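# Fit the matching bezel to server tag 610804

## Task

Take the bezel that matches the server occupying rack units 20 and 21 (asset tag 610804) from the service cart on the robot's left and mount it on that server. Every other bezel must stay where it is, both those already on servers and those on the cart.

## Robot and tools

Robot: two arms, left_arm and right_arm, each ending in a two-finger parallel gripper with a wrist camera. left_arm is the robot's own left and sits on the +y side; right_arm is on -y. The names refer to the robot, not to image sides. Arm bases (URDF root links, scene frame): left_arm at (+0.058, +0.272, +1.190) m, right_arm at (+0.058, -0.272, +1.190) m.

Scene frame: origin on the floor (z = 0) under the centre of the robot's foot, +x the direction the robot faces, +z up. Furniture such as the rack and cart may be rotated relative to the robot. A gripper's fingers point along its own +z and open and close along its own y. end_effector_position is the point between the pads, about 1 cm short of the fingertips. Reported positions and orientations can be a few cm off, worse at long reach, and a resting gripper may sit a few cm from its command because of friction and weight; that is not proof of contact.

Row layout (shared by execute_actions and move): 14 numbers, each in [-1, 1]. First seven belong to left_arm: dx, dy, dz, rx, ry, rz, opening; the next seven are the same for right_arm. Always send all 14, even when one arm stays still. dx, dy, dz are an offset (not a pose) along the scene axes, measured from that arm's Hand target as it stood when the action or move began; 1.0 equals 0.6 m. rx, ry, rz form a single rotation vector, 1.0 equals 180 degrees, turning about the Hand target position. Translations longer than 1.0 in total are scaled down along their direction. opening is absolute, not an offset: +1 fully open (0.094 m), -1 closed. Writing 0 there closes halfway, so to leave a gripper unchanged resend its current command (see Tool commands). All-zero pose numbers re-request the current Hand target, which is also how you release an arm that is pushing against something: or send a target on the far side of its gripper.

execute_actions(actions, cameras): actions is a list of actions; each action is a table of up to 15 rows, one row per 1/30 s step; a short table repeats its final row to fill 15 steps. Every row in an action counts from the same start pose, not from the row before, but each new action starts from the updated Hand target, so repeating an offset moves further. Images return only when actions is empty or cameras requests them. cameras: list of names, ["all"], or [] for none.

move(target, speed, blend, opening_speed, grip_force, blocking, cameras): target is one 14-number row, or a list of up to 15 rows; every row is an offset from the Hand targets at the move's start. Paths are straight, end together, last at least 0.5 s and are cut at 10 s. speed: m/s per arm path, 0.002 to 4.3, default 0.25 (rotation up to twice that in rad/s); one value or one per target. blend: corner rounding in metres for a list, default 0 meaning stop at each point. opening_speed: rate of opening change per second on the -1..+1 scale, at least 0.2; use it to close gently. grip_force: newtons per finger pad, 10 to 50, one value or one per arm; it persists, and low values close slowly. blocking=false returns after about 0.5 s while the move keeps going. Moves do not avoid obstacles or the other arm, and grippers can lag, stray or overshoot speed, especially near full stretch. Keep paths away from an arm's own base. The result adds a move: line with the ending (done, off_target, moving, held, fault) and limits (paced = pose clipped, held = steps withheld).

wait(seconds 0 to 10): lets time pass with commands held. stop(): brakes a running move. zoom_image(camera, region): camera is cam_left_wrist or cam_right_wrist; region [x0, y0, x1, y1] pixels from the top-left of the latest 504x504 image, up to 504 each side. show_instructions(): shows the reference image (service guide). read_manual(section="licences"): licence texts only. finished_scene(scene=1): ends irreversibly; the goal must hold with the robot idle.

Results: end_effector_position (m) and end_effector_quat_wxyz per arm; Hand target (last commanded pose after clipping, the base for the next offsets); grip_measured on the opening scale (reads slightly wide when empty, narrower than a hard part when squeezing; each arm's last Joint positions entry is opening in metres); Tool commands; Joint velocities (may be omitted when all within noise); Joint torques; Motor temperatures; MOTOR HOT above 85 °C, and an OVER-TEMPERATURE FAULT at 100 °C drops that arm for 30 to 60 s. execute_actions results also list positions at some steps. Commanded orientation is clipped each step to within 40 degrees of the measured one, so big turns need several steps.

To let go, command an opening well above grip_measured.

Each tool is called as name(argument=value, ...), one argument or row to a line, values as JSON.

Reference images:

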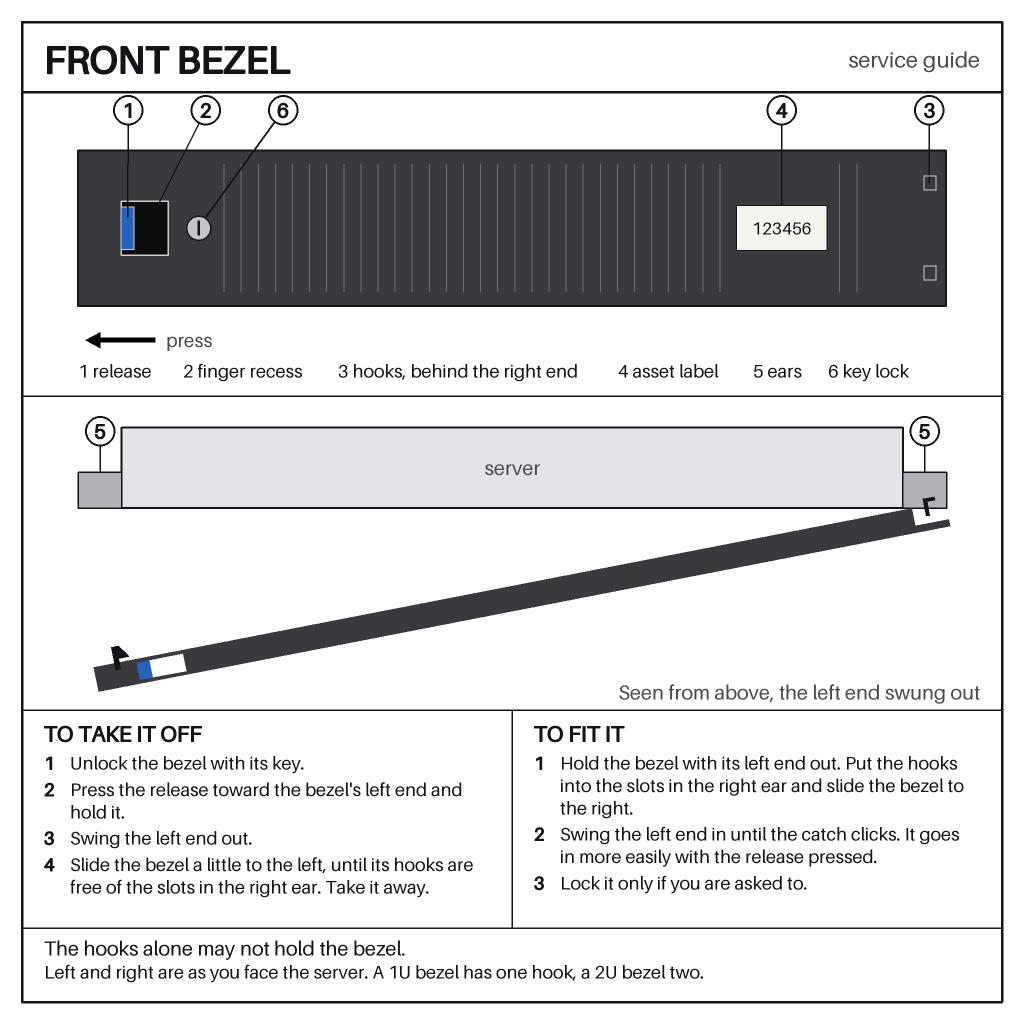

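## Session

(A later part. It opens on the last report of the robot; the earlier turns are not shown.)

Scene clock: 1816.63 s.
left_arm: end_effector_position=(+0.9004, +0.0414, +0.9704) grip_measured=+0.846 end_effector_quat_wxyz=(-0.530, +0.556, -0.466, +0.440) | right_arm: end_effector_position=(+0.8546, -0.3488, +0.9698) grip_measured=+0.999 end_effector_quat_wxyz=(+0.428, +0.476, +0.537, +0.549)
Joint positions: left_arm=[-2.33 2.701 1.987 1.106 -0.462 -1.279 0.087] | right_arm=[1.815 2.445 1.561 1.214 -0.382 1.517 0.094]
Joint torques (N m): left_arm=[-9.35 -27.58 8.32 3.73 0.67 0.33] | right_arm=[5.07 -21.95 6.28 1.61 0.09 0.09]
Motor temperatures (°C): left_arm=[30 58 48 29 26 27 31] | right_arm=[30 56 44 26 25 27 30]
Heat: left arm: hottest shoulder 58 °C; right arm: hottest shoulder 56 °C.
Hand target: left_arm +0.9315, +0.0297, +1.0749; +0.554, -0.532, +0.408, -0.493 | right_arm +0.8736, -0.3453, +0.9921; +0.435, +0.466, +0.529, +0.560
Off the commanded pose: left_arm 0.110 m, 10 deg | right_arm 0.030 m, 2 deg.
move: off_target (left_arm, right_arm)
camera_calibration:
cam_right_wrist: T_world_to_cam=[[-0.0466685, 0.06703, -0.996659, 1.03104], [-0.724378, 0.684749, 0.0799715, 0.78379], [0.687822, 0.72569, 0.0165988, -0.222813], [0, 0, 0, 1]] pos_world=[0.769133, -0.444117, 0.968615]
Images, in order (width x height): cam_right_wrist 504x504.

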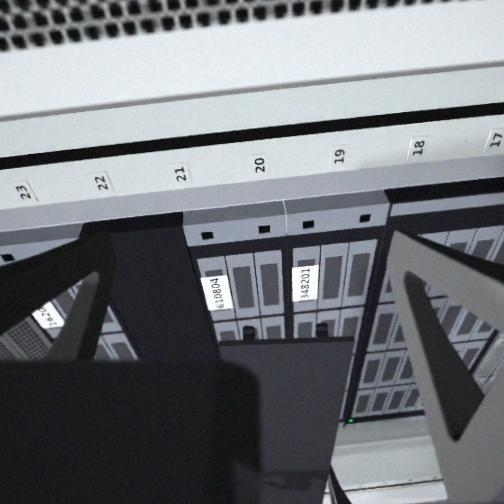

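zoom_image(
  camera="cam_right_wrist",
  region=[170, 180, 400, 410],
)

Scaled by 2.191.

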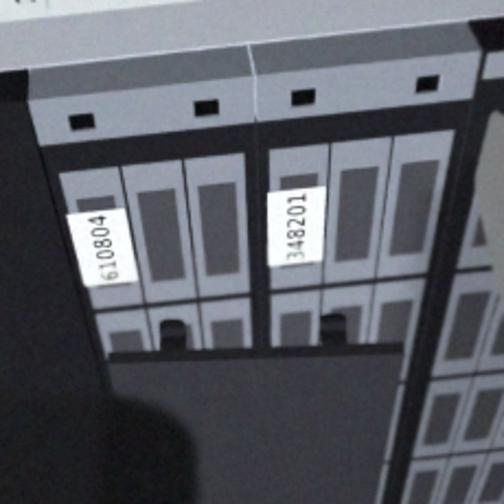

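zoom_image(
  camera="cam_right_wrist",
  region=[200, 320, 384, 504],
)

Scaled by 2.739.

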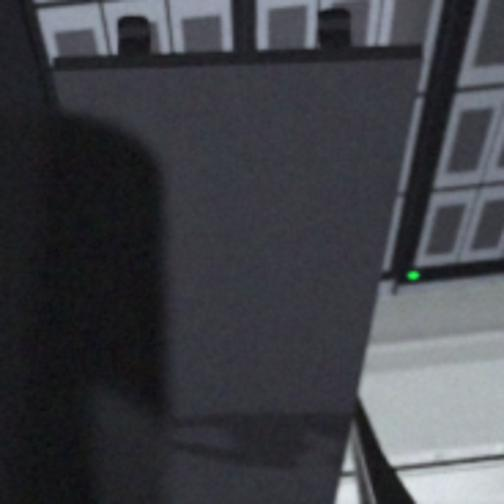

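move(
  target=[0.0,0,0.06,-0.02,-0.02,0,0.75,0.0,0,0,0,0,0,1],
  speed=0.06,
  cameras=["cam_right_wrist"],
)

zoom_image(
  camera="cam_right_wrist",
  region=[170, 180, 400, 410],
)

Scene clock: 1840.47 s.
left_arm: end_effector_position=(+0.9052, +0.0394, +1.0079) grip_measured=+0.846 end_effector_quat_wxyz=(-0.533, +0.554, -0.439, +0.466) | right_arm: end_effector_position=(+0.8546, -0.3488, +0.9698) grip_measured=+0.999 end_effector_quat_wxyz=(+0.428, +0.476, +0.537, +0.549)
Joint positions: left_arm=[-2.342 2.651 1.954 1.149 -0.46 -1.301 0.087] | right_arm=[1.815 2.445 1.561 1.214 -0.382 1.517 0.094]
Joint torques (N m): left_arm=[-9.64 -28.45 8.51 3.67 0.68 0.08] | right_arm=[4.31 -21.77 6.35 1.51 0.09 0.14]
Motor temperatures (°C): left_arm=[31 67 48 30 26 27 31] | right_arm=[29 53 42 25 25 26 30]
Heat: left arm: hottest shoulder 67 °C; right arm: hottest shoulder 53 °C.
Hand target: left_arm +0.9314, +0.0296, +1.1110; +0.549, -0.534, +0.375, -0.522 | right_arm +0.8736, -0.3453, +0.9921; +0.435, +0.466, +0.529, +0.560
Off the commanded pose: left_arm 0.107 m, 10 deg | right_arm 0.030 m, 2 deg.
move: off_target (left_arm, right_arm)
camera_calibration:
cam_right_wrist: T_world_to_cam=[[-0.0466685, 0.06703, -0.996659, 1.03104], [-0.724378, 0.684749, 0.0799715, 0.78379], [0.687822, 0.72569, 0.0165988, -0.222813], [0, 0, 0, 1]] pos_world=[0.769133, -0.444117, 0.968615]
Images, in order (width x height): cam_right_wrist 504x504.

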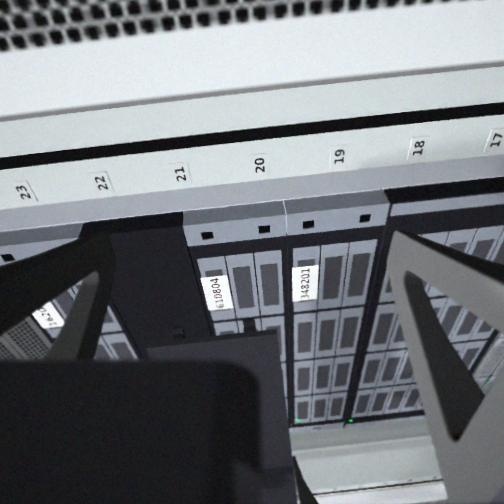

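Scaled by 2.191.

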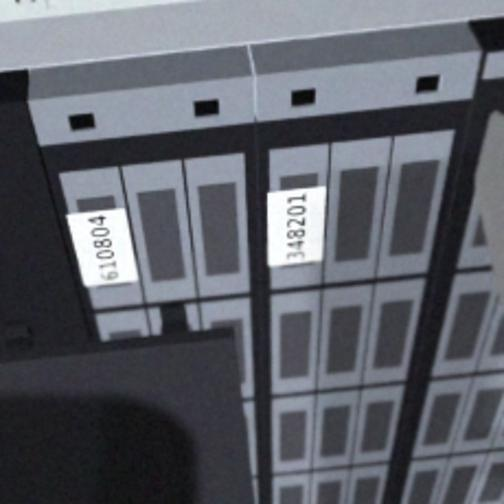

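move(
  target=[0.08,0.015,-0.03,0,0,0,0.75,0.0,0,0,0,0,0,1],
  speed=0.06,
  cameras=["cam_right_wrist"],
)

zoom_image(
  camera="cam_right_wrist",
  region=[170, 180, 400, 410],
)

Scene clock: 1847.73 s.
left_arm: end_effector_position=(+0.9320, +0.0396, +0.9976) grip_measured=+0.846 end_effector_quat_wxyz=(-0.527, +0.553, -0.441, +0.472) | right_arm: end_effector_position=(+0.8546, -0.3488, +0.9698) grip_measured=+0.999 end_effector_quat_wxyz=(+0.428, +0.476, +0.537, +0.549)
Joint positions: left_arm=[-2.326 2.712 2.094 1.06 -0.432 -1.321 0.087] | right_arm=[1.815 2.445 1.561 1.214 -0.382 1.517 0.094]
Joint torques (N m): left_arm=[-8.41 -26.81 14.06 2.66 0.68 0.04] | right_arm=[4.72 -22.48 6.38 1.52 0.08 0.12]
Motor temperatures (°C): left_arm=[31 65 48 30 26 27 31] | right_arm=[29 52 42 25 25 26 29]
Heat: left arm: hottest shoulder 65 °C; right arm: hottest shoulder 52 °C.
Hand target: left_arm +0.9795, +0.0388, +1.0928; +0.549, -0.534, +0.375, -0.522 | right_arm +0.8736, -0.3453, +0.9921; +0.435, +0.466, +0.529, +0.560
Off the commanded pose: left_arm 0.107 m, 10 deg | right_arm 0.030 m, 2 deg.
move: off_target (left_arm, right_arm)
camera_calibration:
cam_right_wrist: T_world_to_cam=[[-0.0466685, 0.06703, -0.996659, 1.03104], [-0.724378, 0.684749, 0.0799715, 0.78379], [0.687822, 0.72569, 0.0165988, -0.222813], [0, 0, 0, 1]] pos_world=[0.769133, -0.444117, 0.968615]
Images, in order (width x height): cam_right_wrist 504x504.

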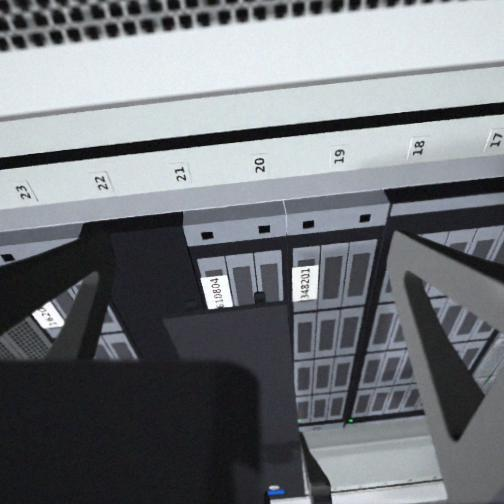

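Scaled by 2.191.

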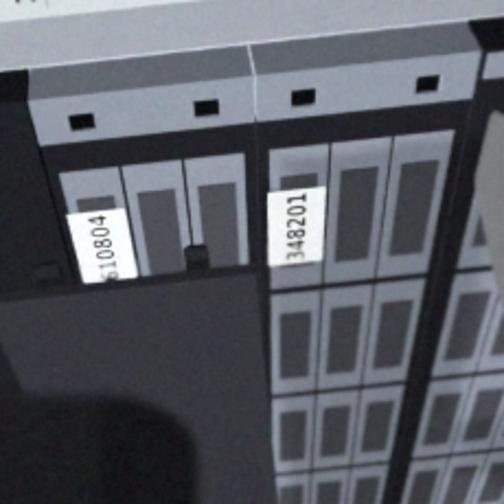

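move(
  target=[0.09,0.03,-0.03,0,0,0,0.75,0.0,0,0,0,0,0,1],
  speed=0.06,
  cameras=["cam_right_wrist"],
)

zoom_image(
  camera="cam_right_wrist",
  region=[150, 180, 380, 410],
)

Scene clock: 1854.20 s.
left_arm: end_effector_position=(+0.9836, +0.0521, +0.9663) grip_measured=+0.846 end_effector_quat_wxyz=(-0.521, +0.557, -0.445, +0.470) | right_arm: end_effector_position=(+0.8546, -0.3488, +0.9698) grip_measured=+0.999 end_effector_quat_wxyz=(+0.428, +0.476, +0.537, +0.549)
Joint positions: left_arm=[-2.285 2.899 2.485 0.832 -0.395 -1.348 0.087] | right_arm=[1.815 2.445 1.561 1.214 -0.382 1.517 0.094]
Joint torques (N m): left_arm=[-8.29 -27.75 16.57 2.76 0.64 0.07] | right_arm=[4.84 -22.3 6.52 1.59 0.05 0.12]
Motor temperatures (°C): left_arm=[31 65 50 29 26 27 31] | right_arm=[29 52 41 25 25 26 29]
Heat: left arm: hottest shoulder 65 °C; right arm: hottest shoulder 52 °C.
Hand target: left_arm +1.0335, +0.0567, +1.0750; +0.549, -0.534, +0.375, -0.522 | right_arm +0.8736, -0.3453, +0.9921; +0.435, +0.466, +0.529, +0.560
Off the commanded pose: left_arm 0.119 m, 11 deg | right_arm 0.030 m, 2 deg.
move: off_target (left_arm, right_arm)
camera_calibration:
cam_right_wrist: T_world_to_cam=[[-0.0466685, 0.06703, -0.996659, 1.03104], [-0.724378, 0.684749, 0.0799715, 0.78379], [0.687822, 0.72569, 0.0165988, -0.222813], [0, 0, 0, 1]] pos_world=[0.769133, -0.444117, 0.968615]
Images, in order (width x height): cam_right_wrist 504x504.

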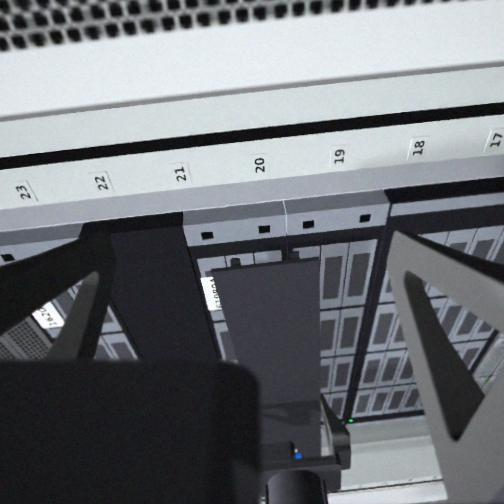

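Scaled by 2.191.

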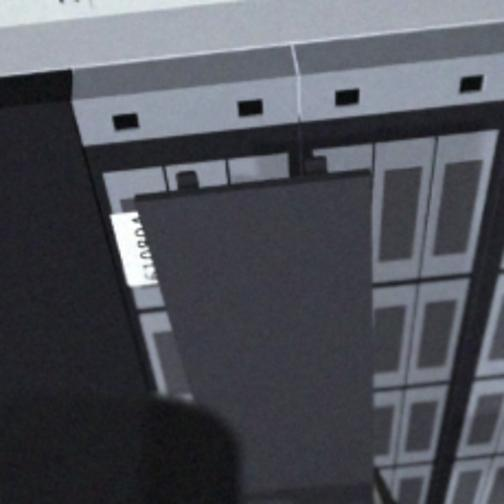

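move(
  target=[-0.01,-0.035,0.035,0,0,0,0.75,0.0,0,0,0,0,0,1],
  speed=0.04,
  cameras=["cam_right_wrist"],
)

zoom_image(
  camera="cam_right_wrist",
  region=[150, 180, 380, 410],
)

Scene clock: 1868.37 s.
left_arm: end_effector_position=(+0.9810, +0.0449, +0.9680) grip_measured=+0.846 end_effector_quat_wxyz=(-0.521, +0.562, -0.441, +0.467) | right_arm: end_effector_position=(+0.8546, -0.3488, +0.9698) grip_measured=+0.999 end_effector_quat_wxyz=(+0.428, +0.476, +0.537, +0.549)
Joint positions: left_arm=[-2.296 2.899 2.485 0.832 -0.417 -1.348 0.087] | right_arm=[1.815 2.445 1.561 1.214 -0.382 1.517 0.094]
Joint torques (N m): left_arm=[-9.35 -30.04 14.65 2.82 0.4 0.26] | right_arm=[4.72 -22.53 6.17 1.62 0.08 0.11]
Motor temperatures (°C): left_arm=[31 62 55 29 26 27 31] | right_arm=[29 51 41 25 25 26 29]
Heat: left arm: hottest shoulder 62 °C; right arm: hottest shoulder 51 °C.
Hand target: left_arm +1.0275, +0.0357, +1.0961; +0.549, -0.534, +0.374, -0.522 | right_arm +0.8736, -0.3453, +0.9921; +0.435, +0.466, +0.529, +0.560
Off the commanded pose: left_arm 0.136 m, 11 deg | right_arm 0.030 m, 2 deg.
move: off_target (left_arm, right_arm)
camera_calibration:
cam_right_wrist: T_world_to_cam=[[-0.0466685, 0.06703, -0.996659, 1.03104], [-0.724378, 0.684749, 0.0799715, 0.78379], [0.687822, 0.72569, 0.0165988, -0.222813], [0, 0, 0, 1]] pos_world=[0.769133, -0.444117, 0.968615]
Images, in order (width x height): cam_right_wrist 504x504.

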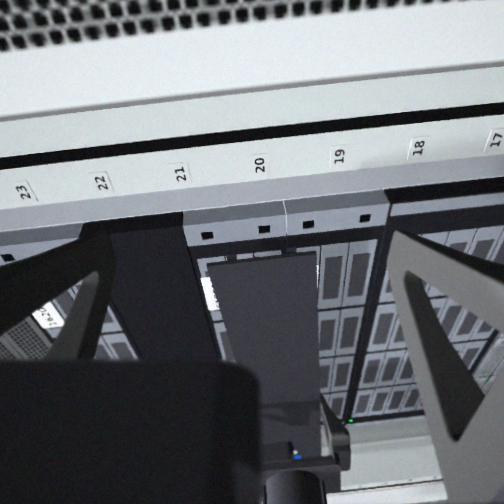

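Scaled by 2.191.

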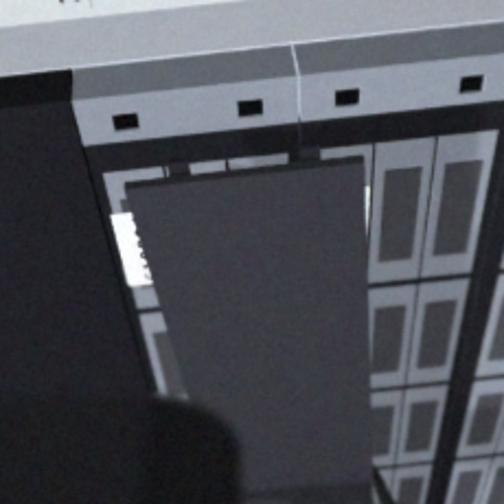

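move(
  target=[-0.01,0,0.03,0,0,0,0.75,0.0,0,0,0,0,0,1],
  speed=0.04,
  cameras=["cam_right_wrist"],
)

zoom_image(
  camera="cam_right_wrist",
  region=[150, 180, 380, 410],
)

Scene clock: 1871.43 s.
left_arm: end_effector_position=(+0.9907, +0.0466, +0.9943) grip_measured=+0.846 end_effector_quat_wxyz=(-0.527, +0.560, -0.431, +0.473) | right_arm: end_effector_position=(+0.8546, -0.3488, +0.9698) grip_measured=+0.999 end_effector_quat_wxyz=(+0.428, +0.476, +0.537, +0.549)
Joint positions: left_arm=[-2.301 2.867 2.479 0.832 -0.424 -1.347 0.087] | right_arm=[1.815 2.445 1.561 1.214 -0.382 1.517 0.094]
Joint torques (N m): left_arm=[-10.05 -30.74 11.41 3.06 0.41 0.29] | right_arm=[4.54 -22.36 6.41 1.47 0.06 0.08]
Motor temperatures (°C): left_arm=[31 62 55 29 26 27 31] | right_arm=[29 51 41 25 25 26 29]
Heat: left arm: hottest shoulder 62 °C; right arm: hottest shoulder 51 °C.
Hand target: left_arm +1.0215, +0.0358, +1.1138; +0.549, -0.534, +0.375, -0.522 | right_arm +0.8736, -0.3453, +0.9921; +0.435, +0.466, +0.529, +0.560
Off the commanded pose: left_arm 0.124 m, 9 deg | right_arm 0.030 m, 2 deg.
move: off_target (left_arm, right_arm)
camera_calibration:
cam_right_wrist: T_world_to_cam=[[-0.0466685, 0.06703, -0.996659, 1.03104], [-0.724378, 0.684749, 0.0799715, 0.78379], [0.687822, 0.72569, 0.0165988, -0.222813], [0, 0, 0, 1]] pos_world=[0.769133, -0.444117, 0.968615]
Images, in order (width x height): cam_right_wrist 504x504.

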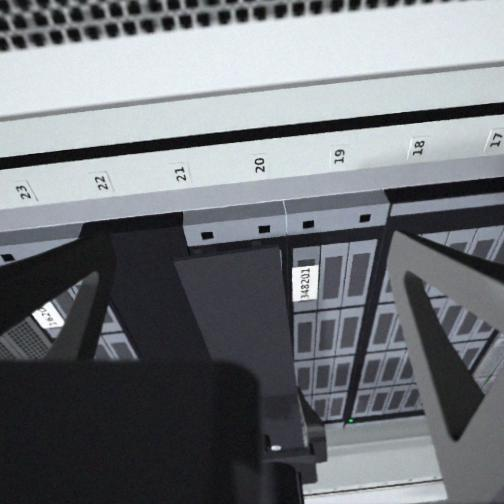

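Scaled by 2.191.

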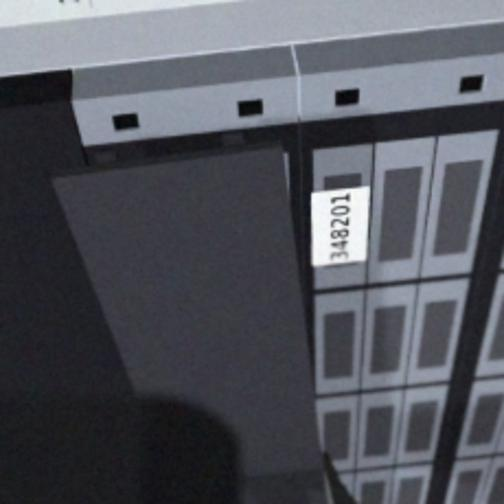

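move(
  target=[0.0,0,-0.035,0,0,0,0.75,0.0,0,0,0,0,0,1],
  speed=0.04,
  cameras=["cam_right_wrist"],
)

zoom_image(
  camera="cam_right_wrist",
  region=[150, 180, 380, 410],
)

Scene clock: 1879.20 s.
left_arm: end_effector_position=(+0.9864, +0.0447, +0.9837) grip_measured=+0.846 end_effector_quat_wxyz=(-0.525, +0.561, -0.435, +0.470) | right_arm: end_effector_position=(+0.8546, -0.3488, +0.9698) grip_measured=+0.999 end_effector_quat_wxyz=(+0.428, +0.476, +0.537, +0.549)
Joint positions: left_arm=[-2.301 2.879 2.479 0.832 -0.424 -1.347 0.087] | right_arm=[1.815 2.445 1.561 1.214 -0.382 1.517 0.094]
Joint torques (N m): left_arm=[-9.58 -27.69 14.75 3.17 0.66 0.26] | right_arm=[4.95 -22.77 6.3 1.39 0.07 0.12]
Motor temperatures (°C): left_arm=[31 63 55 29 26 26 31] | right_arm=[29 51 40 25 25 26 29]
Heat: left arm: hottest shoulder 63 °C; right arm: hottest shoulder 51 °C.
Hand target: left_arm +1.0215, +0.0358, +1.0928; +0.549, -0.534, +0.375, -0.522 | right_arm +0.8736, -0.3453, +0.9921; +0.435, +0.466, +0.529, +0.560
Off the commanded pose: left_arm 0.115 m, 10 deg | right_arm 0.030 m, 2 deg.
move: off_target (left_arm, right_arm)
camera_calibration:
cam_right_wrist: T_world_to_cam=[[-0.0466685, 0.06703, -0.996659, 1.03104], [-0.724378, 0.684749, 0.0799715, 0.78379], [0.687822, 0.72569, 0.0165988, -0.222813], [0, 0, 0, 1]] pos_world=[0.769133, -0.444117, 0.968615]
Images, in order (width x height): cam_right_wrist 504x504.

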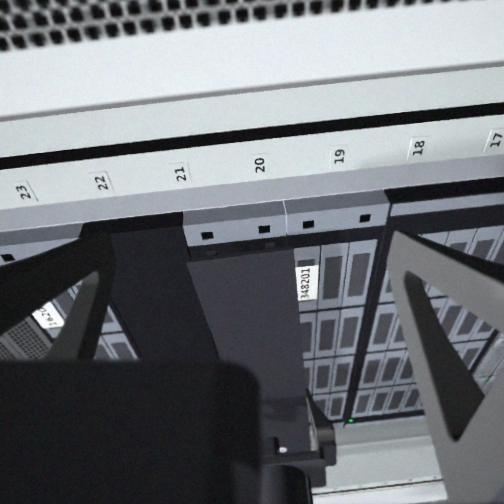

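Scaled by 2.191.

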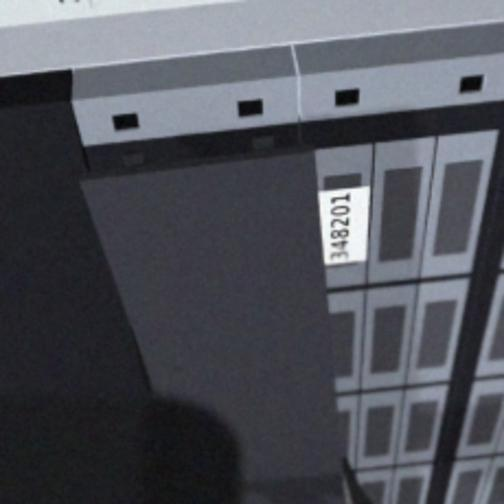

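move(
  target=[0.015,0,0.02,0,0,0,0.75,0.0,0,0,0,0,0,1],
  speed=0.04,
  cameras=[],
)

Scene clock: 1884.33 s.
left_arm: end_effector_position=(+0.9864, +0.0447, +0.9837) grip_measured=+0.846 end_effector_quat_wxyz=(-0.525, +0.561, -0.435, +0.470) | right_arm: end_effector_position=(+0.8546, -0.3488, +0.9698) grip_measured=+0.999 end_effector_quat_wxyz=(+0.428, +0.476, +0.537, +0.549)
Joint positions: left_arm=[-2.301 2.879 2.479 0.832 -0.424 -1.347 0.087] | right_arm=[1.815 2.445 1.561 1.214 -0.382 1.517 0.094]
Joint torques (N m): left_arm=[-9.7 -30.04 14.27 2.62 0.6 0.28] | right_arm=[4.48 -22.36 6.38 1.44 0.11 0.12]
Motor temperatures (°C): left_arm=[31 65 56 29 26 26 31] | right_arm=[29 50 40 25 25 26 29]
Heat: left arm: hottest shoulder 65 °C; right arm: hottest shoulder 50 °C.
Hand target: left_arm +1.0305, +0.0358, +1.1048; +0.549, -0.534, +0.375, -0.522 | right_arm +0.8736, -0.3453, +0.9921; +0.435, +0.466, +0.529, +0.560
Off the commanded pose: left_arm 0.129 m, 10 deg | right_arm 0.030 m, 2 deg.
move: off_target (left_arm, right_arm)
No camera images: "cameras" was empty.

move(
  target=[0.005,0,0.008,0,0,0,0.75,0.0,0,0,0,0,0,1],
  speed=0.04,
  cameras=[],
)

Scene clock: 1886.43 s.
left_arm: end_effector_position=(+0.9864, +0.0441, +0.9818) grip_measured=+0.846 end_effector_quat_wxyz=(-0.523, +0.562, -0.439, +0.467) | right_arm: end_effector_position=(+0.8546, -0.3488, +0.9698) grip_measured=+0.999 end_effector_quat_wxyz=(+0.428, +0.476, +0.537, +0.549)
Joint positions: left_arm=[-2.301 2.879 2.479 0.823 -0.424 -1.347 0.087] | right_arm=[1.815 2.445 1.561 1.214 -0.382 1.517 0.094]
Joint velocities: left_arm=[-0.005 -0.005 0.002 -0.027 -0.066 -0.154 0] | right_arm=[within noise]
Joint torques (N m): left_arm=[-9.76 -30.45 14.42 2.54 0.57 0.28] | right_arm=[4.72 -22.36 6.38 1.55 0.08 0.14]
Motor temperatures (°C): left_arm=[31 66 56 29 26 26 31] | right_arm=[29 50 40 25 25 26 29]
Heat: left arm: hottest shoulder 66 °C; right arm: hottest shoulder 50 °C.
Hand target: left_arm +1.0335, +0.0357, +1.1096; +0.549, -0.534, +0.375, -0.522 | right_arm +0.8736, -0.3453, +0.9921; +0.435, +0.466, +0.529, +0.560
Off the commanded pose: left_arm 0.137 m, 11 deg | right_arm 0.030 m, 2 deg.
move: off_target (left_arm, right_arm)
No camera images: "cameras" was empty.

move(
  target=[0.01,0,0.008,0,-0.005,0,0.75,0.0,0,0,0,0,0,1],
  speed=0.04,
  cameras=["cam_right_wrist"],
)

zoom_image(
  camera="cam_right_wrist",
  region=[150, 180, 380, 410],
)

Scene clock: 1889.07 s.
left_arm: end_effector_position=(+0.9865, +0.0436, +0.9819) grip_measured=+0.846 end_effector_quat_wxyz=(-0.522, +0.561, -0.439, +0.468) | right_arm: end_effector_position=(+0.8546, -0.3488, +0.9698) grip_measured=+0.999 end_effector_quat_wxyz=(+0.428, +0.476, +0.537, +0.549)
Joint positions: left_arm=[-2.301 2.879 2.479 0.823 -0.42 -1.346 0.087] | right_arm=[1.815 2.445 1.561 1.214 -0.382 1.517 0.094]
Joint torques (N m): left_arm=[-9.64 -29.92 16.27 2.67 0.68 0.31] | right_arm=[5.01 -22.18 6.32 1.61 0.13 0.11]
Motor temperatures (°C): left_arm=[31 68 57 29 26 26 31] | right_arm=[29 50 40 25 25 26 29]
Heat: left arm: hottest shoulder 68 °C; right arm: hottest shoulder 50 °C.
Hand target: left_arm +1.0395, +0.0358, +1.1144; +0.552, -0.530, +0.370, -0.526 | right_arm +0.8736, -0.3453, +0.9921; +0.435, +0.466, +0.529, +0.560
Off the commanded pose: left_arm 0.143 m, 11 deg | right_arm 0.030 m, 2 deg.
move: off_target (left_arm, right_arm)
camera_calibration:
cam_right_wrist: T_world_to_cam=[[-0.0466685, 0.06703, -0.996659, 1.03104], [-0.724378, 0.684749, 0.0799715, 0.78379], [0.687822, 0.72569, 0.0165988, -0.222813], [0, 0, 0, 1]] pos_world=[0.769133, -0.444117, 0.968615]
Images, in order (width x height): cam_right_wrist 504x504.

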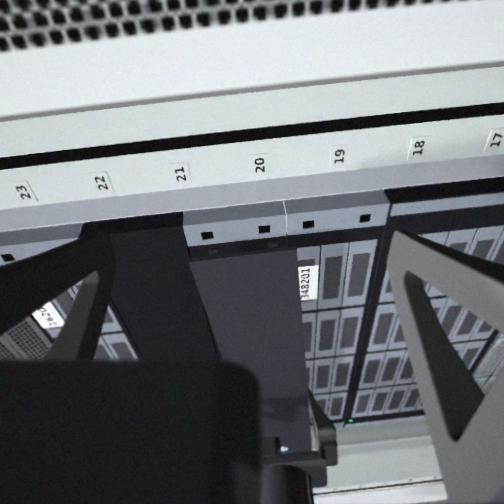

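Scaled by 2.191.

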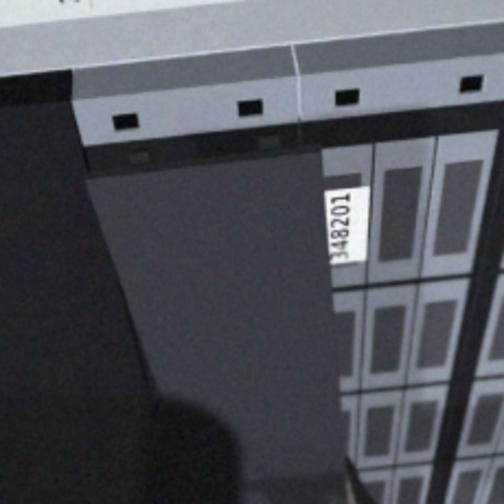

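move(
  target=[0.0,0,0.015,0,-0.005,0,0.75,0.0,0,0,0,0,0,1],
  speed=0.04,
  cameras=[],
)

move(
  target=[0.005,0,0.01,0,-0.005,0,0.75,0.0,0,0,0,0,0,1],
  speed=0.04,
  cameras=[],
)

Scene clock: 1892.20 s.
left_arm: end_effector_position=(+0.9866, +0.0430, +0.9821) grip_measured=+0.846 end_effector_quat_wxyz=(-0.523, +0.559, -0.441, +0.469) | right_arm: end_effector_position=(+0.8546, -0.3488, +0.9698) grip_measured=+0.999 end_effector_quat_wxyz=(+0.428, +0.476, +0.537, +0.549)
Joint positions: left_arm=[-2.301 2.879 2.479 0.823 -0.417 -1.343 0.087] | right_arm=[1.815 2.445 1.561 1.214 -0.382 1.517 0.094]
Joint torques (N m): left_arm=[-9.76 -30.27 16.43 3.02 0.69 0.28] | right_arm=[5.01 -22.3 6.42 1.37 0.09 0.14]
Motor temperatures (°C): left_arm=[31 69 58 29 26 26 31] | right_arm=[29 50 40 25 25 26 29]
Heat: left arm: hottest shoulder 69 °C; right arm: hottest shoulder 50 °C.
Hand target: left_arm +1.0395, +0.0357, +1.1234; +0.555, -0.526, +0.366, -0.531 | right_arm +0.8736, -0.3453, +0.9921; +0.435, +0.466, +0.529, +0.560
Off the commanded pose: left_arm 0.151 m, 12 deg | right_arm 0.030 m, 2 deg.
move: off_target (left_arm, right_arm)
No camera images: "cameras" was empty.

Scene clock: 1893.37 s.
left_arm: end_effector_position=(+0.9935, +0.0443, +0.9961) grip_measured=+0.846 end_effector_quat_wxyz=(-0.528, +0.554, -0.433, +0.476) | right_arm: end_effector_position=(+0.8546, -0.3488, +0.9698) grip_measured=+0.999 end_effector_quat_wxyz=(+0.428, +0.476, +0.537, +0.549)
Joint positions: left_arm=[-2.301 2.879 2.506 0.823 -0.411 -1.339 0.087] | right_arm=[1.815 2.445 1.561 1.214 -0.382 1.517 0.094]
Joint torques (N m): left_arm=[-9.76 -29.86 17.06 2.77 0.7 0.29] | right_arm=[4.72 -22.65 6.32 1.54 0.07 0.13]
Motor temperatures (°C): left_arm=[31 69 58 29 26 26 31] | right_arm=[29 50 40 25 25 26 29]
Heat: left arm: hottest shoulder 69 °C; right arm: hottest shoulder 50 °C.
Hand target: left_arm +1.0425, +0.0358, +1.1295; +0.558, -0.521, +0.362, -0.535 | right_arm +0.8736, -0.3453, +0.9921; +0.435, +0.466, +0.529, +0.560
Off the commanded pose: left_arm 0.142 m, 12 deg | right_arm 0.030 m, 2 deg.
move: off_target (left_arm, right_arm)
No camera images: "cameras" was empty.

move(
  target=[0.005,0,-0.025,0,0,0,0.75,0.0,0,0,0,0,0,1],
  speed=0.04,
  cameras=["cam_right_wrist"],
)

zoom_image(
  camera="cam_right_wrist",
  region=[150, 180, 380, 410],
)

Scene clock: 1898.83 s.
left_arm: end_effector_position=(+1.0044, +0.0386, +0.9903) grip_measured=+0.846 end_effector_quat_wxyz=(-0.529, +0.551, -0.431, +0.480) | right_arm: end_effector_position=(+0.8546, -0.3488, +0.9698) grip_measured=+0.999 end_effector_quat_wxyz=(+0.428, +0.476, +0.537, +0.549)
Joint positions: left_arm=[-2.301 2.99 2.723 0.726 -0.405 -1.339 0.087] | right_arm=[1.815 2.445 1.561 1.214 -0.382 1.517 0.094]
Joint torques (N m): left_arm=[-9.35 -28.75 18.04 2.65 0.7 0.25] | right_arm=[5.01 -22.77 6.28 1.46 0.06 0.12]
Motor temperatures (°C): left_arm=[31 70 58 29 26 26 31] | right_arm=[29 50 40 25 25 26 29]
Heat: left arm: hottest shoulder 70 °C; right arm: hottest shoulder 50 °C.
Hand target: left_arm +1.0455, +0.0358, +1.1145; +0.558, -0.521, +0.362, -0.535 | right_arm +0.8736, -0.3453, +0.9921; +0.435, +0.466, +0.529, +0.560
Off the commanded pose: left_arm 0.131 m, 11 deg | right_arm 0.030 m, 2 deg.
move: off_target (left_arm, right_arm)
camera_calibration:
cam_right_wrist: T_world_to_cam=[[-0.0466685, 0.06703, -0.996659, 1.03104], [-0.724378, 0.684749, 0.0799715, 0.78379], [0.687822, 0.72569, 0.0165988, -0.222813], [0, 0, 0, 1]] pos_world=[0.769133, -0.444117, 0.968615]
Images, in order (width x height): cam_right_wrist 504x504.

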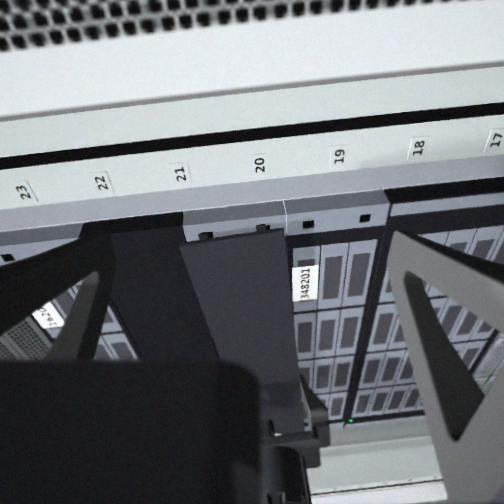

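Scaled by 2.191.

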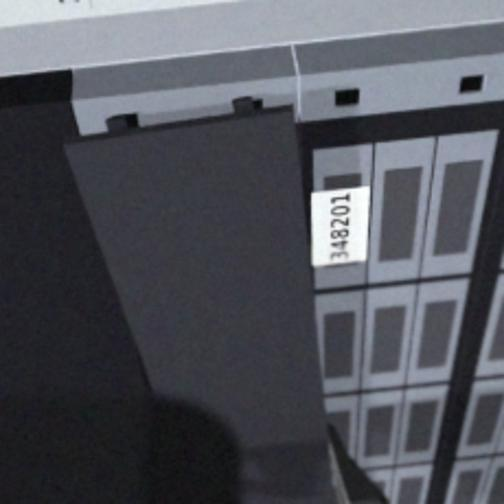

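move(
  target=[0.0,0.003,-0.012,0,0,0,0.75,0.0,0,0,0,0,0,1],
  speed=0.03,
  cameras=["cam_right_wrist"],
)

zoom_image(
  camera="cam_right_wrist",
  region=[170, 200, 300, 330],
)

Scene clock: 1903.37 s.
left_arm: end_effector_position=(+1.0042, +0.0340, +0.9789) grip_measured=+0.846 end_effector_quat_wxyz=(-0.524, +0.551, -0.439, +0.479) | right_arm: end_effector_position=(+0.8546, -0.3488, +0.9698) grip_measured=+0.999 end_effector_quat_wxyz=(+0.428, +0.476, +0.537, +0.549)
Joint positions: left_arm=[-2.301 3.048 2.82 0.67 -0.397 -1.339 0.087] | right_arm=[1.815 2.445 1.561 1.214 -0.382 1.517 0.094]
Joint torques (N m): left_arm=[-9.05 -28.81 18.67 2.7 0.71 0.18] | right_arm=[4.72 -22.24 6.23 1.51 0.1 0.11]
Motor temperatures (°C): left_arm=[31 69 58 29 26 26 31] | right_arm=[29 50 40 25 25 26 29]
Heat: left arm: hottest shoulder 69 °C; right arm: hottest shoulder 50 °C.
Hand target: left_arm +1.0455, +0.0376, +1.1073; +0.558, -0.521, +0.362, -0.535 | right_arm +0.8736, -0.3453, +0.9921; +0.435, +0.466, +0.529, +0.560
Off the commanded pose: left_arm 0.135 m, 12 deg | right_arm 0.030 m, 2 deg.
elbow stopped short (left arm): the move would have taken joint 3 (elbow) straighter than the controller allows.
move: off_target (left_arm, right_arm)
camera_calibration:
cam_right_wrist: T_world_to_cam=[[-0.0466685, 0.06703, -0.996659, 1.03104], [-0.724378, 0.684749, 0.0799715, 0.78379], [0.687822, 0.72569, 0.0165988, -0.222813], [0, 0, 0, 1]] pos_world=[0.769133, -0.444117, 0.968615]
Images, in order (width x height): cam_right_wrist 504x504.

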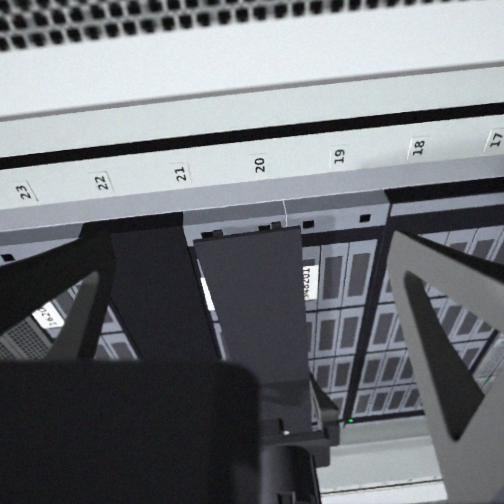

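Scaled by 3.877.

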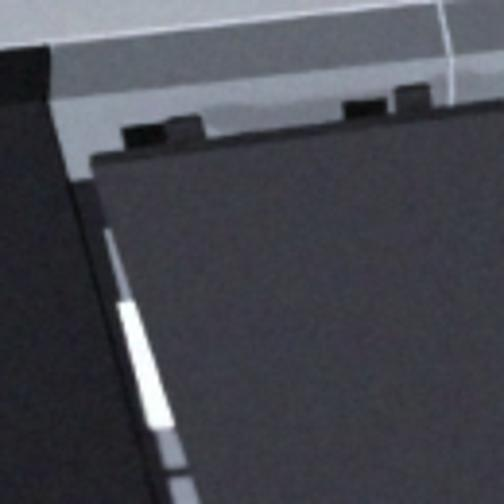

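move(
  target=[-0.005,0.01,0.02,0,0,0,0.75,0.0,0,0,0,0,0,1],
  speed=0.04,
  cameras=[],
)

Scene clock: 1906.87 s.
left_arm: end_effector_position=(+1.0042, +0.0340, +0.9789) grip_measured=+0.846 end_effector_quat_wxyz=(-0.524, +0.551, -0.439, +0.479) | right_arm: end_effector_position=(+0.8546, -0.3488, +0.9698) grip_measured=+0.999 end_effector_quat_wxyz=(+0.428, +0.476, +0.537, +0.549)
Joint positions: left_arm=[-2.301 3.048 2.82 0.67 -0.396 -1.339 0.087] | right_arm=[1.815 2.445 1.561 1.214 -0.382 1.517 0.094]
Joint torques (N m): left_arm=[-9 -30.97 15.17 3.48 0.55 0.22] | right_arm=[4.72 -21.6 6.34 1.62 0.1 0.08]
Motor temperatures (°C): left_arm=[31 70 58 29 26 26 31] | right_arm=[29 50 40 25 25 26 29]
Heat: left arm: hottest shoulder 70 °C; right arm: hottest shoulder 50 °C.
Hand target: left_arm +1.0425, +0.0436, +1.1193; +0.558, -0.521, +0.362, -0.535 | right_arm +0.8736, -0.3453, +0.9921; +0.435, +0.466, +0.529, +0.560
Off the commanded pose: left_arm 0.146 m, 12 deg | right_arm 0.030 m, 2 deg.
move: off_target (left_arm, right_arm)
No camera images: "cameras" was empty.

move(
  target=[0,0,0.008,0,0,0,0.75,0.0,0,0,0,0,0,1],
  speed=0.03,
  cameras=[],
)

move(
  target=[0.003,0,0.006,0,0,0,0.75,0.0,0,0,0,0,0,1],
  speed=0.03,
  cameras=[],
)

Scene clock: 1911.43 s.
left_arm: end_effector_position=(+1.0048, +0.0342, +0.9803) grip_measured=+0.846 end_effector_quat_wxyz=(-0.525, +0.550, -0.438, +0.479) | right_arm: end_effector_position=(+0.8546, -0.3488, +0.9698) grip_measured=+0.999 end_effector_quat_wxyz=(+0.428, +0.476, +0.537, +0.549)
Joint positions: left_arm=[-2.301 3.046 2.82 0.67 -0.396 -1.339 0.087] | right_arm=[1.815 2.445 1.561 1.214 -0.382 1.517 0.094]
Joint torques (N m): left_arm=[-9.11 -31.5 13.7 3.64 0.48 0.24] | right_arm=[4.95 -22.71 6.22 1.66 0.05 0.11]
Motor temperatures (°C): left_arm=[31 71 58 29 26 26 31] | right_arm=[29 50 40 25 25 26 29]
Heat: left arm: hottest shoulder 71 °C; right arm: hottest shoulder 50 °C.
Hand target: left_arm +1.0426, +0.0436, +1.1243; +0.558, -0.521, +0.361, -0.535 | right_arm +0.8736, -0.3453, +0.9921; +0.435, +0.466, +0.529, +0.560
Off the commanded pose: left_arm 0.149 m, 12 deg | right_arm 0.030 m, 2 deg.
move: off_target (left_arm, right_arm)
No camera images: "cameras" was empty.

Scene clock: 1912.23 s.
left_arm: end_effector_position=(+1.0068, +0.0356, +0.9852) grip_measured=+0.846 end_effector_quat_wxyz=(-0.526, +0.551, -0.436, +0.480) | right_arm: end_effector_position=(+0.8546, -0.3488, +0.9698) grip_measured=+0.999 end_effector_quat_wxyz=(+0.428, +0.476, +0.537, +0.549)
Joint positions: left_arm=[-2.301 3.041 2.82 0.67 -0.399 -1.339 0.087] | right_arm=[1.815 2.445 1.561 1.214 -0.382 1.517 0.094]
Joint torques (N m): left_arm=[-9.11 -32.15 13.18 3.58 0.56 0.25] | right_arm=[4.31 -21.95 6.27 1.58 0.1 0.13]
Motor temperatures (°C): left_arm=[31 71 58 29 26 26 31] | right_arm=[29 50 40 25 25 26 29]
Heat: left arm: hottest shoulder 71 °C; right arm: hottest shoulder 50 °C.
Hand target: left_arm +1.0443, +0.0436, +1.1277; +0.558, -0.522, +0.362, -0.535 | right_arm +0.8736, -0.3453, +0.9921; +0.435, +0.466, +0.529, +0.560
Off the commanded pose: left_arm 0.148 m, 12 deg | right_arm 0.030 m, 2 deg.
move: off_target (left_arm, right_arm)
No camera images: "cameras" was empty.

move(
  target=[-0.002,0.008,0.003,0,0,0,0.75,0.0,0,0,0,0,0,1],
  speed=0.03,
  cameras=["cam_right_wrist"],
)

zoom_image(
  camera="cam_right_wrist",
  region=[170, 200, 300, 330],
)

Scene clock: 1915.80 s.
left_arm: end_effector_position=(+1.0066, +0.0359, +0.9858) grip_measured=+0.846 end_effector_quat_wxyz=(-0.525, +0.551, -0.437, +0.479) | right_arm: end_effector_position=(+0.8546, -0.3488, +0.9698) grip_measured=+0.999 end_effector_quat_wxyz=(+0.428, +0.476, +0.537, +0.549)
Joint positions: left_arm=[-2.301 3.02 2.783 0.682 -0.399 -1.339 0.087] | right_arm=[1.815 2.445 1.561 1.214 -0.382 1.517 0.094]
Joint torques (N m): left_arm=[-8.76 -32.56 12.53 3.89 0.7 0.23] | right_arm=[4.48 -22.65 6.35 1.44 0.09 0.13]
Motor temperatures (°C): left_arm=[31 70 57 29 26 26 31] | right_arm=[29 50 40 25 25 26 28]
Heat: left arm: hottest shoulder 70 °C; right arm: hottest shoulder 50 °C.
Hand target: left_arm +1.0432, +0.0484, +1.1296; +0.558, -0.522, +0.362, -0.535 | right_arm +0.8736, -0.3453, +0.9921; +0.435, +0.466, +0.529, +0.560
Off the commanded pose: left_arm 0.149 m, 12 deg | right_arm 0.030 m, 2 deg.
move: off_target (left_arm, right_arm)
camera_calibration:
cam_right_wrist: T_world_to_cam=[[-0.0466685, 0.06703, -0.996659, 1.03104], [-0.724378, 0.684749, 0.0799715, 0.78379], [0.687822, 0.72569, 0.0165988, -0.222813], [0, 0, 0, 1]] pos_world=[0.769133, -0.444117, 0.968615]
Images, in order (width x height): cam_right_wrist 504x504.

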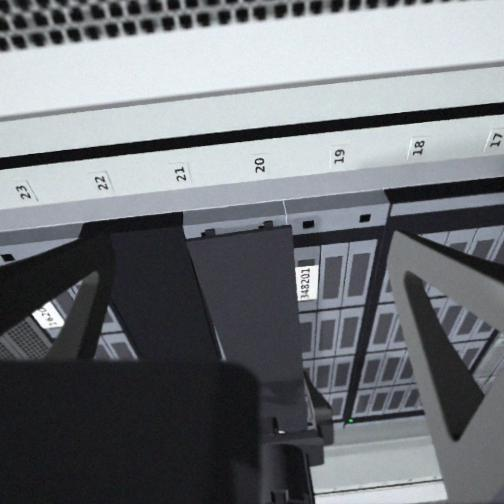

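Scaled by 3.877.

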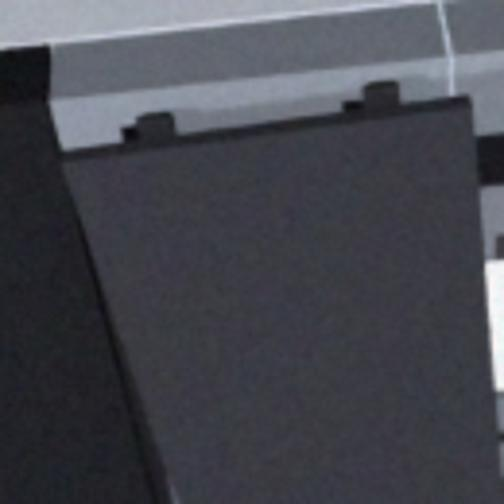

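move(
  target=[-0.005,0.012,0.005,0,0,0,0.75,0.0,0,0,0,0,0,1],
  speed=0.03,
  cameras=["cam_right_wrist"],
)

zoom_image(
  camera="cam_right_wrist",
  region=[170, 200, 300, 330],
)

Scene clock: 1922.90 s.
left_arm: end_effector_position=(+1.0054, +0.0385, +0.9945) grip_measured=+0.846 end_effector_quat_wxyz=(-0.526, +0.550, -0.437, +0.480) | right_arm: end_effector_position=(+0.8546, -0.3488, +0.9698) grip_measured=+0.999 end_effector_quat_wxyz=(+0.428, +0.476, +0.537, +0.549)
Joint positions: left_arm=[-2.3 2.954 2.667 0.736 -0.396 -1.339 0.087] | right_arm=[1.815 2.445 1.561 1.214 -0.382 1.517 0.094]
Joint torques (N m): left_arm=[-8.29 -32.32 12.08 3.79 0.78 0.2] | right_arm=[4.66 -22.24 6.3 1.66 0.08 0.15]
Motor temperatures (°C): left_arm=[31 70 58 30 26 26 31] | right_arm=[29 50 40 25 25 26 28]
Heat: left arm: hottest shoulder 70 °C; right arm: hottest shoulder 50 °C.
Hand target: left_arm +1.0401, +0.0554, +1.1328; +0.558, -0.521, +0.361, -0.535 | right_arm +0.8736, -0.3453, +0.9921; +0.435, +0.466, +0.529, +0.560
Off the commanded pose: left_arm 0.143 m, 12 deg | right_arm 0.030 m, 2 deg.
move: off_target (left_arm, right_arm)
camera_calibration:
cam_right_wrist: T_world_to_cam=[[-0.0466685, 0.06703, -0.996659, 1.03104], [-0.724378, 0.684749, 0.0799715, 0.78379], [0.687822, 0.72569, 0.0165988, -0.222813], [0, 0, 0, 1]] pos_world=[0.769133, -0.444117, 0.968615]
Images, in order (width x height): cam_right_wrist 504x504.

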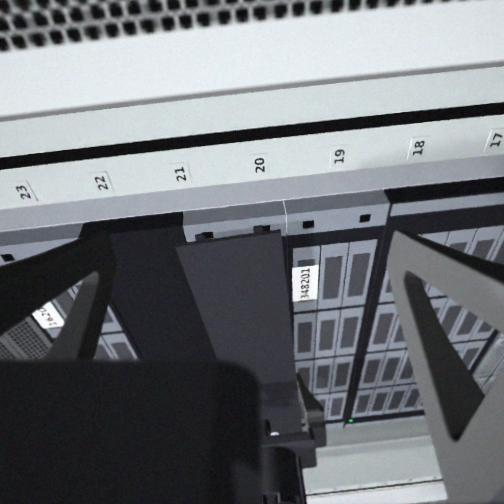

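Scaled by 3.877.

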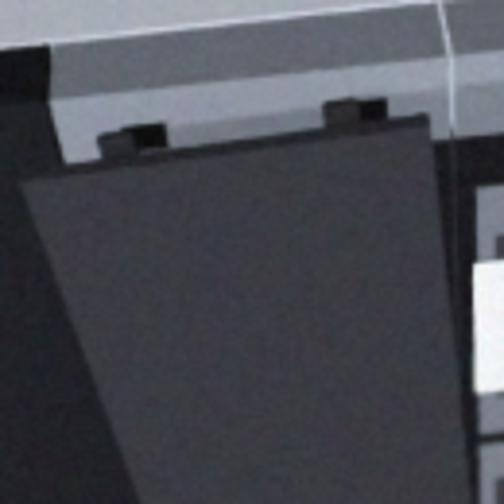

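move(
  target=[0.005,0.002,-0.02,0,0,0,0.75,0.0,0,0,0,0,0,1],
  speed=0.03,
  cameras=[],
)

move(
  target=[0.0,0.0,-0.005,0,0,0,0.75,0.0,0,0,0,0,0,1],
  speed=0.03,
  cameras=[],
)

Scene clock: 1927.10 s.
left_arm: end_effector_position=(+1.0057, +0.0389, +0.9944) grip_measured=+0.846 end_effector_quat_wxyz=(-0.525, +0.549, -0.437, +0.481) | right_arm: end_effector_position=(+0.8546, -0.3488, +0.9698) grip_measured=+0.999 end_effector_quat_wxyz=(+0.428, +0.476, +0.537, +0.549)
Joint positions: left_arm=[-2.299 2.954 2.667 0.736 -0.392 -1.339 0.087] | right_arm=[1.815 2.445 1.561 1.214 -0.382 1.517 0.094]
Joint torques (N m): left_arm=[-7.88 -30.45 14.79 3.55 0.88 0.14] | right_arm=[4.07 -21.95 6.27 1.59 0.11 0.18]
Motor temperatures (°C): left_arm=[31 71 57 30 26 26 31] | right_arm=[29 50 40 25 25 26 28]
Heat: left arm: hottest shoulder 71 °C; right arm: hottest shoulder 50 °C.
Hand target: left_arm +1.0432, +0.0568, +1.1207; +0.558, -0.521, +0.361, -0.535 | right_arm +0.8736, -0.3453, +0.9921; +0.435, +0.466, +0.529, +0.560
Off the commanded pose: left_arm 0.133 m, 12 deg | right_arm 0.030 m, 2 deg.
move: off_target (left_arm, right_arm)
No camera images: "cameras" was empty.

Scene clock: 1927.80 s.
left_arm: end_effector_position=(+1.0057, +0.0388, +0.9945) grip_measured=+0.846 end_effector_quat_wxyz=(-0.525, +0.549, -0.437, +0.481) | right_arm: end_effector_position=(+0.8546, -0.3488, +0.9698) grip_measured=+0.999 end_effector_quat_wxyz=(+0.428, +0.476, +0.537, +0.549)
Joint positions: left_arm=[-2.299 2.954 2.667 0.736 -0.391 -1.339 0.087] | right_arm=[1.815 2.445 1.561 1.214 -0.382 1.517 0.094]
Joint torques (N m): left_arm=[-7.94 -29.74 15.45 3.52 0.9 0.14] | right_arm=[5.25 -22.07 6.34 1.58 0.09 0.16]
Motor temperatures (°C): left_arm=[31 71 57 30 26 26 31] | right_arm=[29 50 40 25 25 26 28]
Heat: left arm: hottest shoulder 71 °C; right arm: hottest shoulder 50 °C.
Hand target: left_arm +1.0431, +0.0566, +1.1178; +0.558, -0.521, +0.361, -0.535 | right_arm +0.8736, -0.3453, +0.9921; +0.435, +0.466, +0.529, +0.560
Off the commanded pose: left_arm 0.130 m, 12 deg | right_arm 0.030 m, 2 deg.
move: off_target (left_arm, right_arm)
No camera images: "cameras" was empty.

move(
  target=[0.0,0.0,-0.006,0,0,0,0.75,0.0,0,0,0,0,0,1],
  speed=0.03,
  cameras=[],
)

move(
  target=[0.0,0.0,-0.006,0,0,0,0.75,0.0,0,0,0,0,0,1],
  speed=0.03,
  cameras=[],
)

Scene clock: 1930.33 s.
left_arm: end_effector_position=(+1.0058, +0.0390, +0.9944) grip_measured=+0.846 end_effector_quat_wxyz=(-0.525, +0.548, -0.437, +0.482) | right_arm: end_effector_position=(+0.8546, -0.3488, +0.9698) grip_measured=+0.999 end_effector_quat_wxyz=(+0.428, +0.476, +0.537, +0.549)
Joint positions: left_arm=[-2.299 2.954 2.667 0.736 -0.391 -1.339 0.087] | right_arm=[1.815 2.445 1.561 1.214 -0.382 1.517 0.094]
Joint torques (N m): left_arm=[-7.88 -29.1 16.25 3.44 0.92 0.12] | right_arm=[4.95 -21.77 6.3 1.47 0.1 0.14]
Motor temperatures (°C): left_arm=[31 72 57 30 27 26 31] | right_arm=[29 50 40 25 25 26 28]
Heat: left arm: hottest shoulder 72 °C; right arm: hottest shoulder 50 °C.
Hand target: left_arm +1.0432, +0.0568, +1.1142; +0.558, -0.521, +0.361, -0.535 | right_arm +0.8736, -0.3453, +0.9921; +0.435, +0.466, +0.529, +0.560
Off the commanded pose: left_arm 0.127 m, 12 deg | right_arm 0.030 m, 2 deg.
move: off_target (left_arm, right_arm)
No camera images: "cameras" was empty.

Scene clock: 1931.03 s.
left_arm: end_effector_position=(+1.0052, +0.0394, +0.9922) grip_measured=+0.846 end_effector_quat_wxyz=(-0.525, +0.548, -0.439, +0.481) | right_arm: end_effector_position=(+0.8546, -0.3488, +0.9698) grip_measured=+0.999 end_effector_quat_wxyz=(+0.428, +0.476, +0.537, +0.549)
Joint positions: left_arm=[-2.298 2.957 2.667 0.736 -0.389 -1.339 0.087] | right_arm=[1.815 2.445 1.561 1.214 -0.382 1.517 0.094]
Joint torques (N m): left_arm=[-6.83 -29.33 17.03 3.38 0.86 0.11] | right_arm=[4.95 -22.24 6.52 1.61 0.08 0.11]
Motor temperatures (°C): left_arm=[31 72 57 30 27 26 31] | right_arm=[29 50 40 25 25 26 28]
Heat: left arm: hottest shoulder 72 °C; right arm: hottest shoulder 50 °C.
Hand target: left_arm +1.0431, +0.0565, +1.1105; +0.558, -0.521, +0.362, -0.535 | right_arm +0.8736, -0.3453, +0.9921; +0.435, +0.466, +0.529, +0.560
Off the commanded pose: left_arm 0.125 m, 12 deg | right_arm 0.030 m, 2 deg.
move: off_target (left_arm, right_arm)
No camera images: "cameras" was empty.

move(
  target=[-0.002,0.0,-0.004,0,0,0,0.75,0.0,0,0,0,0,0,1],
  speed=0.03,
  cameras=["cam_right_wrist"],
)

zoom_image(
  camera="cam_right_wrist",
  region=[170, 200, 300, 330],
)

Scene clock: 1933.87 s.
left_arm: end_effector_position=(+1.0045, +0.0444, +0.9859) grip_measured=+0.846 end_effector_quat_wxyz=(-0.525, +0.549, -0.440, +0.479) | right_arm: end_effector_position=(+0.8546, -0.3488, +0.9698) grip_measured=+0.999 end_effector_quat_wxyz=(+0.428, +0.476, +0.537, +0.549)
Joint positions: left_arm=[-2.291 2.962 2.667 0.737 -0.385 -1.339 0.087] | right_arm=[1.815 2.445 1.561 1.214 -0.382 1.517 0.094]
Joint torques (N m): left_arm=[-8.18 -28.63 17.16 3.45 0.73 0.11] | right_arm=[4.66 -21.71 6.31 1.63 0.1 0.09]
Motor temperatures (°C): left_arm=[31 71 57 30 27 26 31] | right_arm=[29 50 40 25 25 26 28]
Heat: left arm: hottest shoulder 71 °C; right arm: hottest shoulder 50 °C.
Hand target: left_arm +1.0419, +0.0568, +1.1080; +0.558, -0.521, +0.362, -0.535 | right_arm +0.8736, -0.3453, +0.9921; +0.435, +0.466, +0.529, +0.560
Off the commanded pose: left_arm 0.128 m, 12 deg | right_arm 0.030 m, 2 deg.
move: off_target (left_arm, right_arm)
camera_calibration:
cam_right_wrist: T_world_to_cam=[[-0.0466685, 0.06703, -0.996659, 1.03104], [-0.724378, 0.684749, 0.0799715, 0.78379], [0.687822, 0.72569, 0.0165988, -0.222813], [0, 0, 0, 1]] pos_world=[0.769133, -0.444117, 0.968615]
Images, in order (width x height): cam_right_wrist 504x504.

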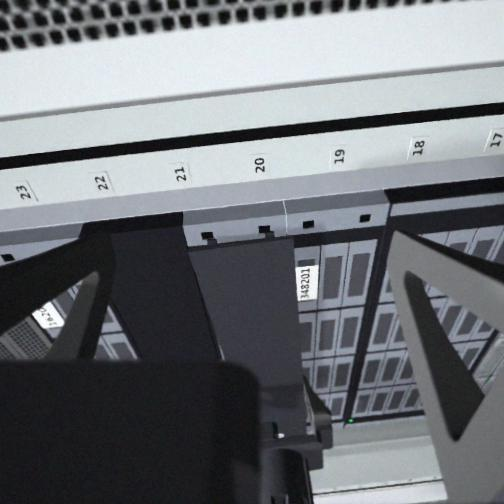

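Scaled by 3.877.

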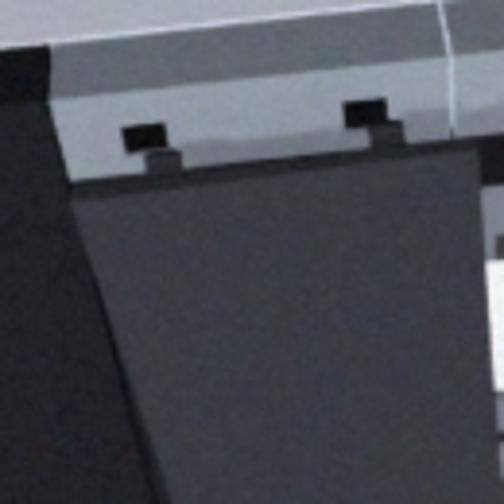

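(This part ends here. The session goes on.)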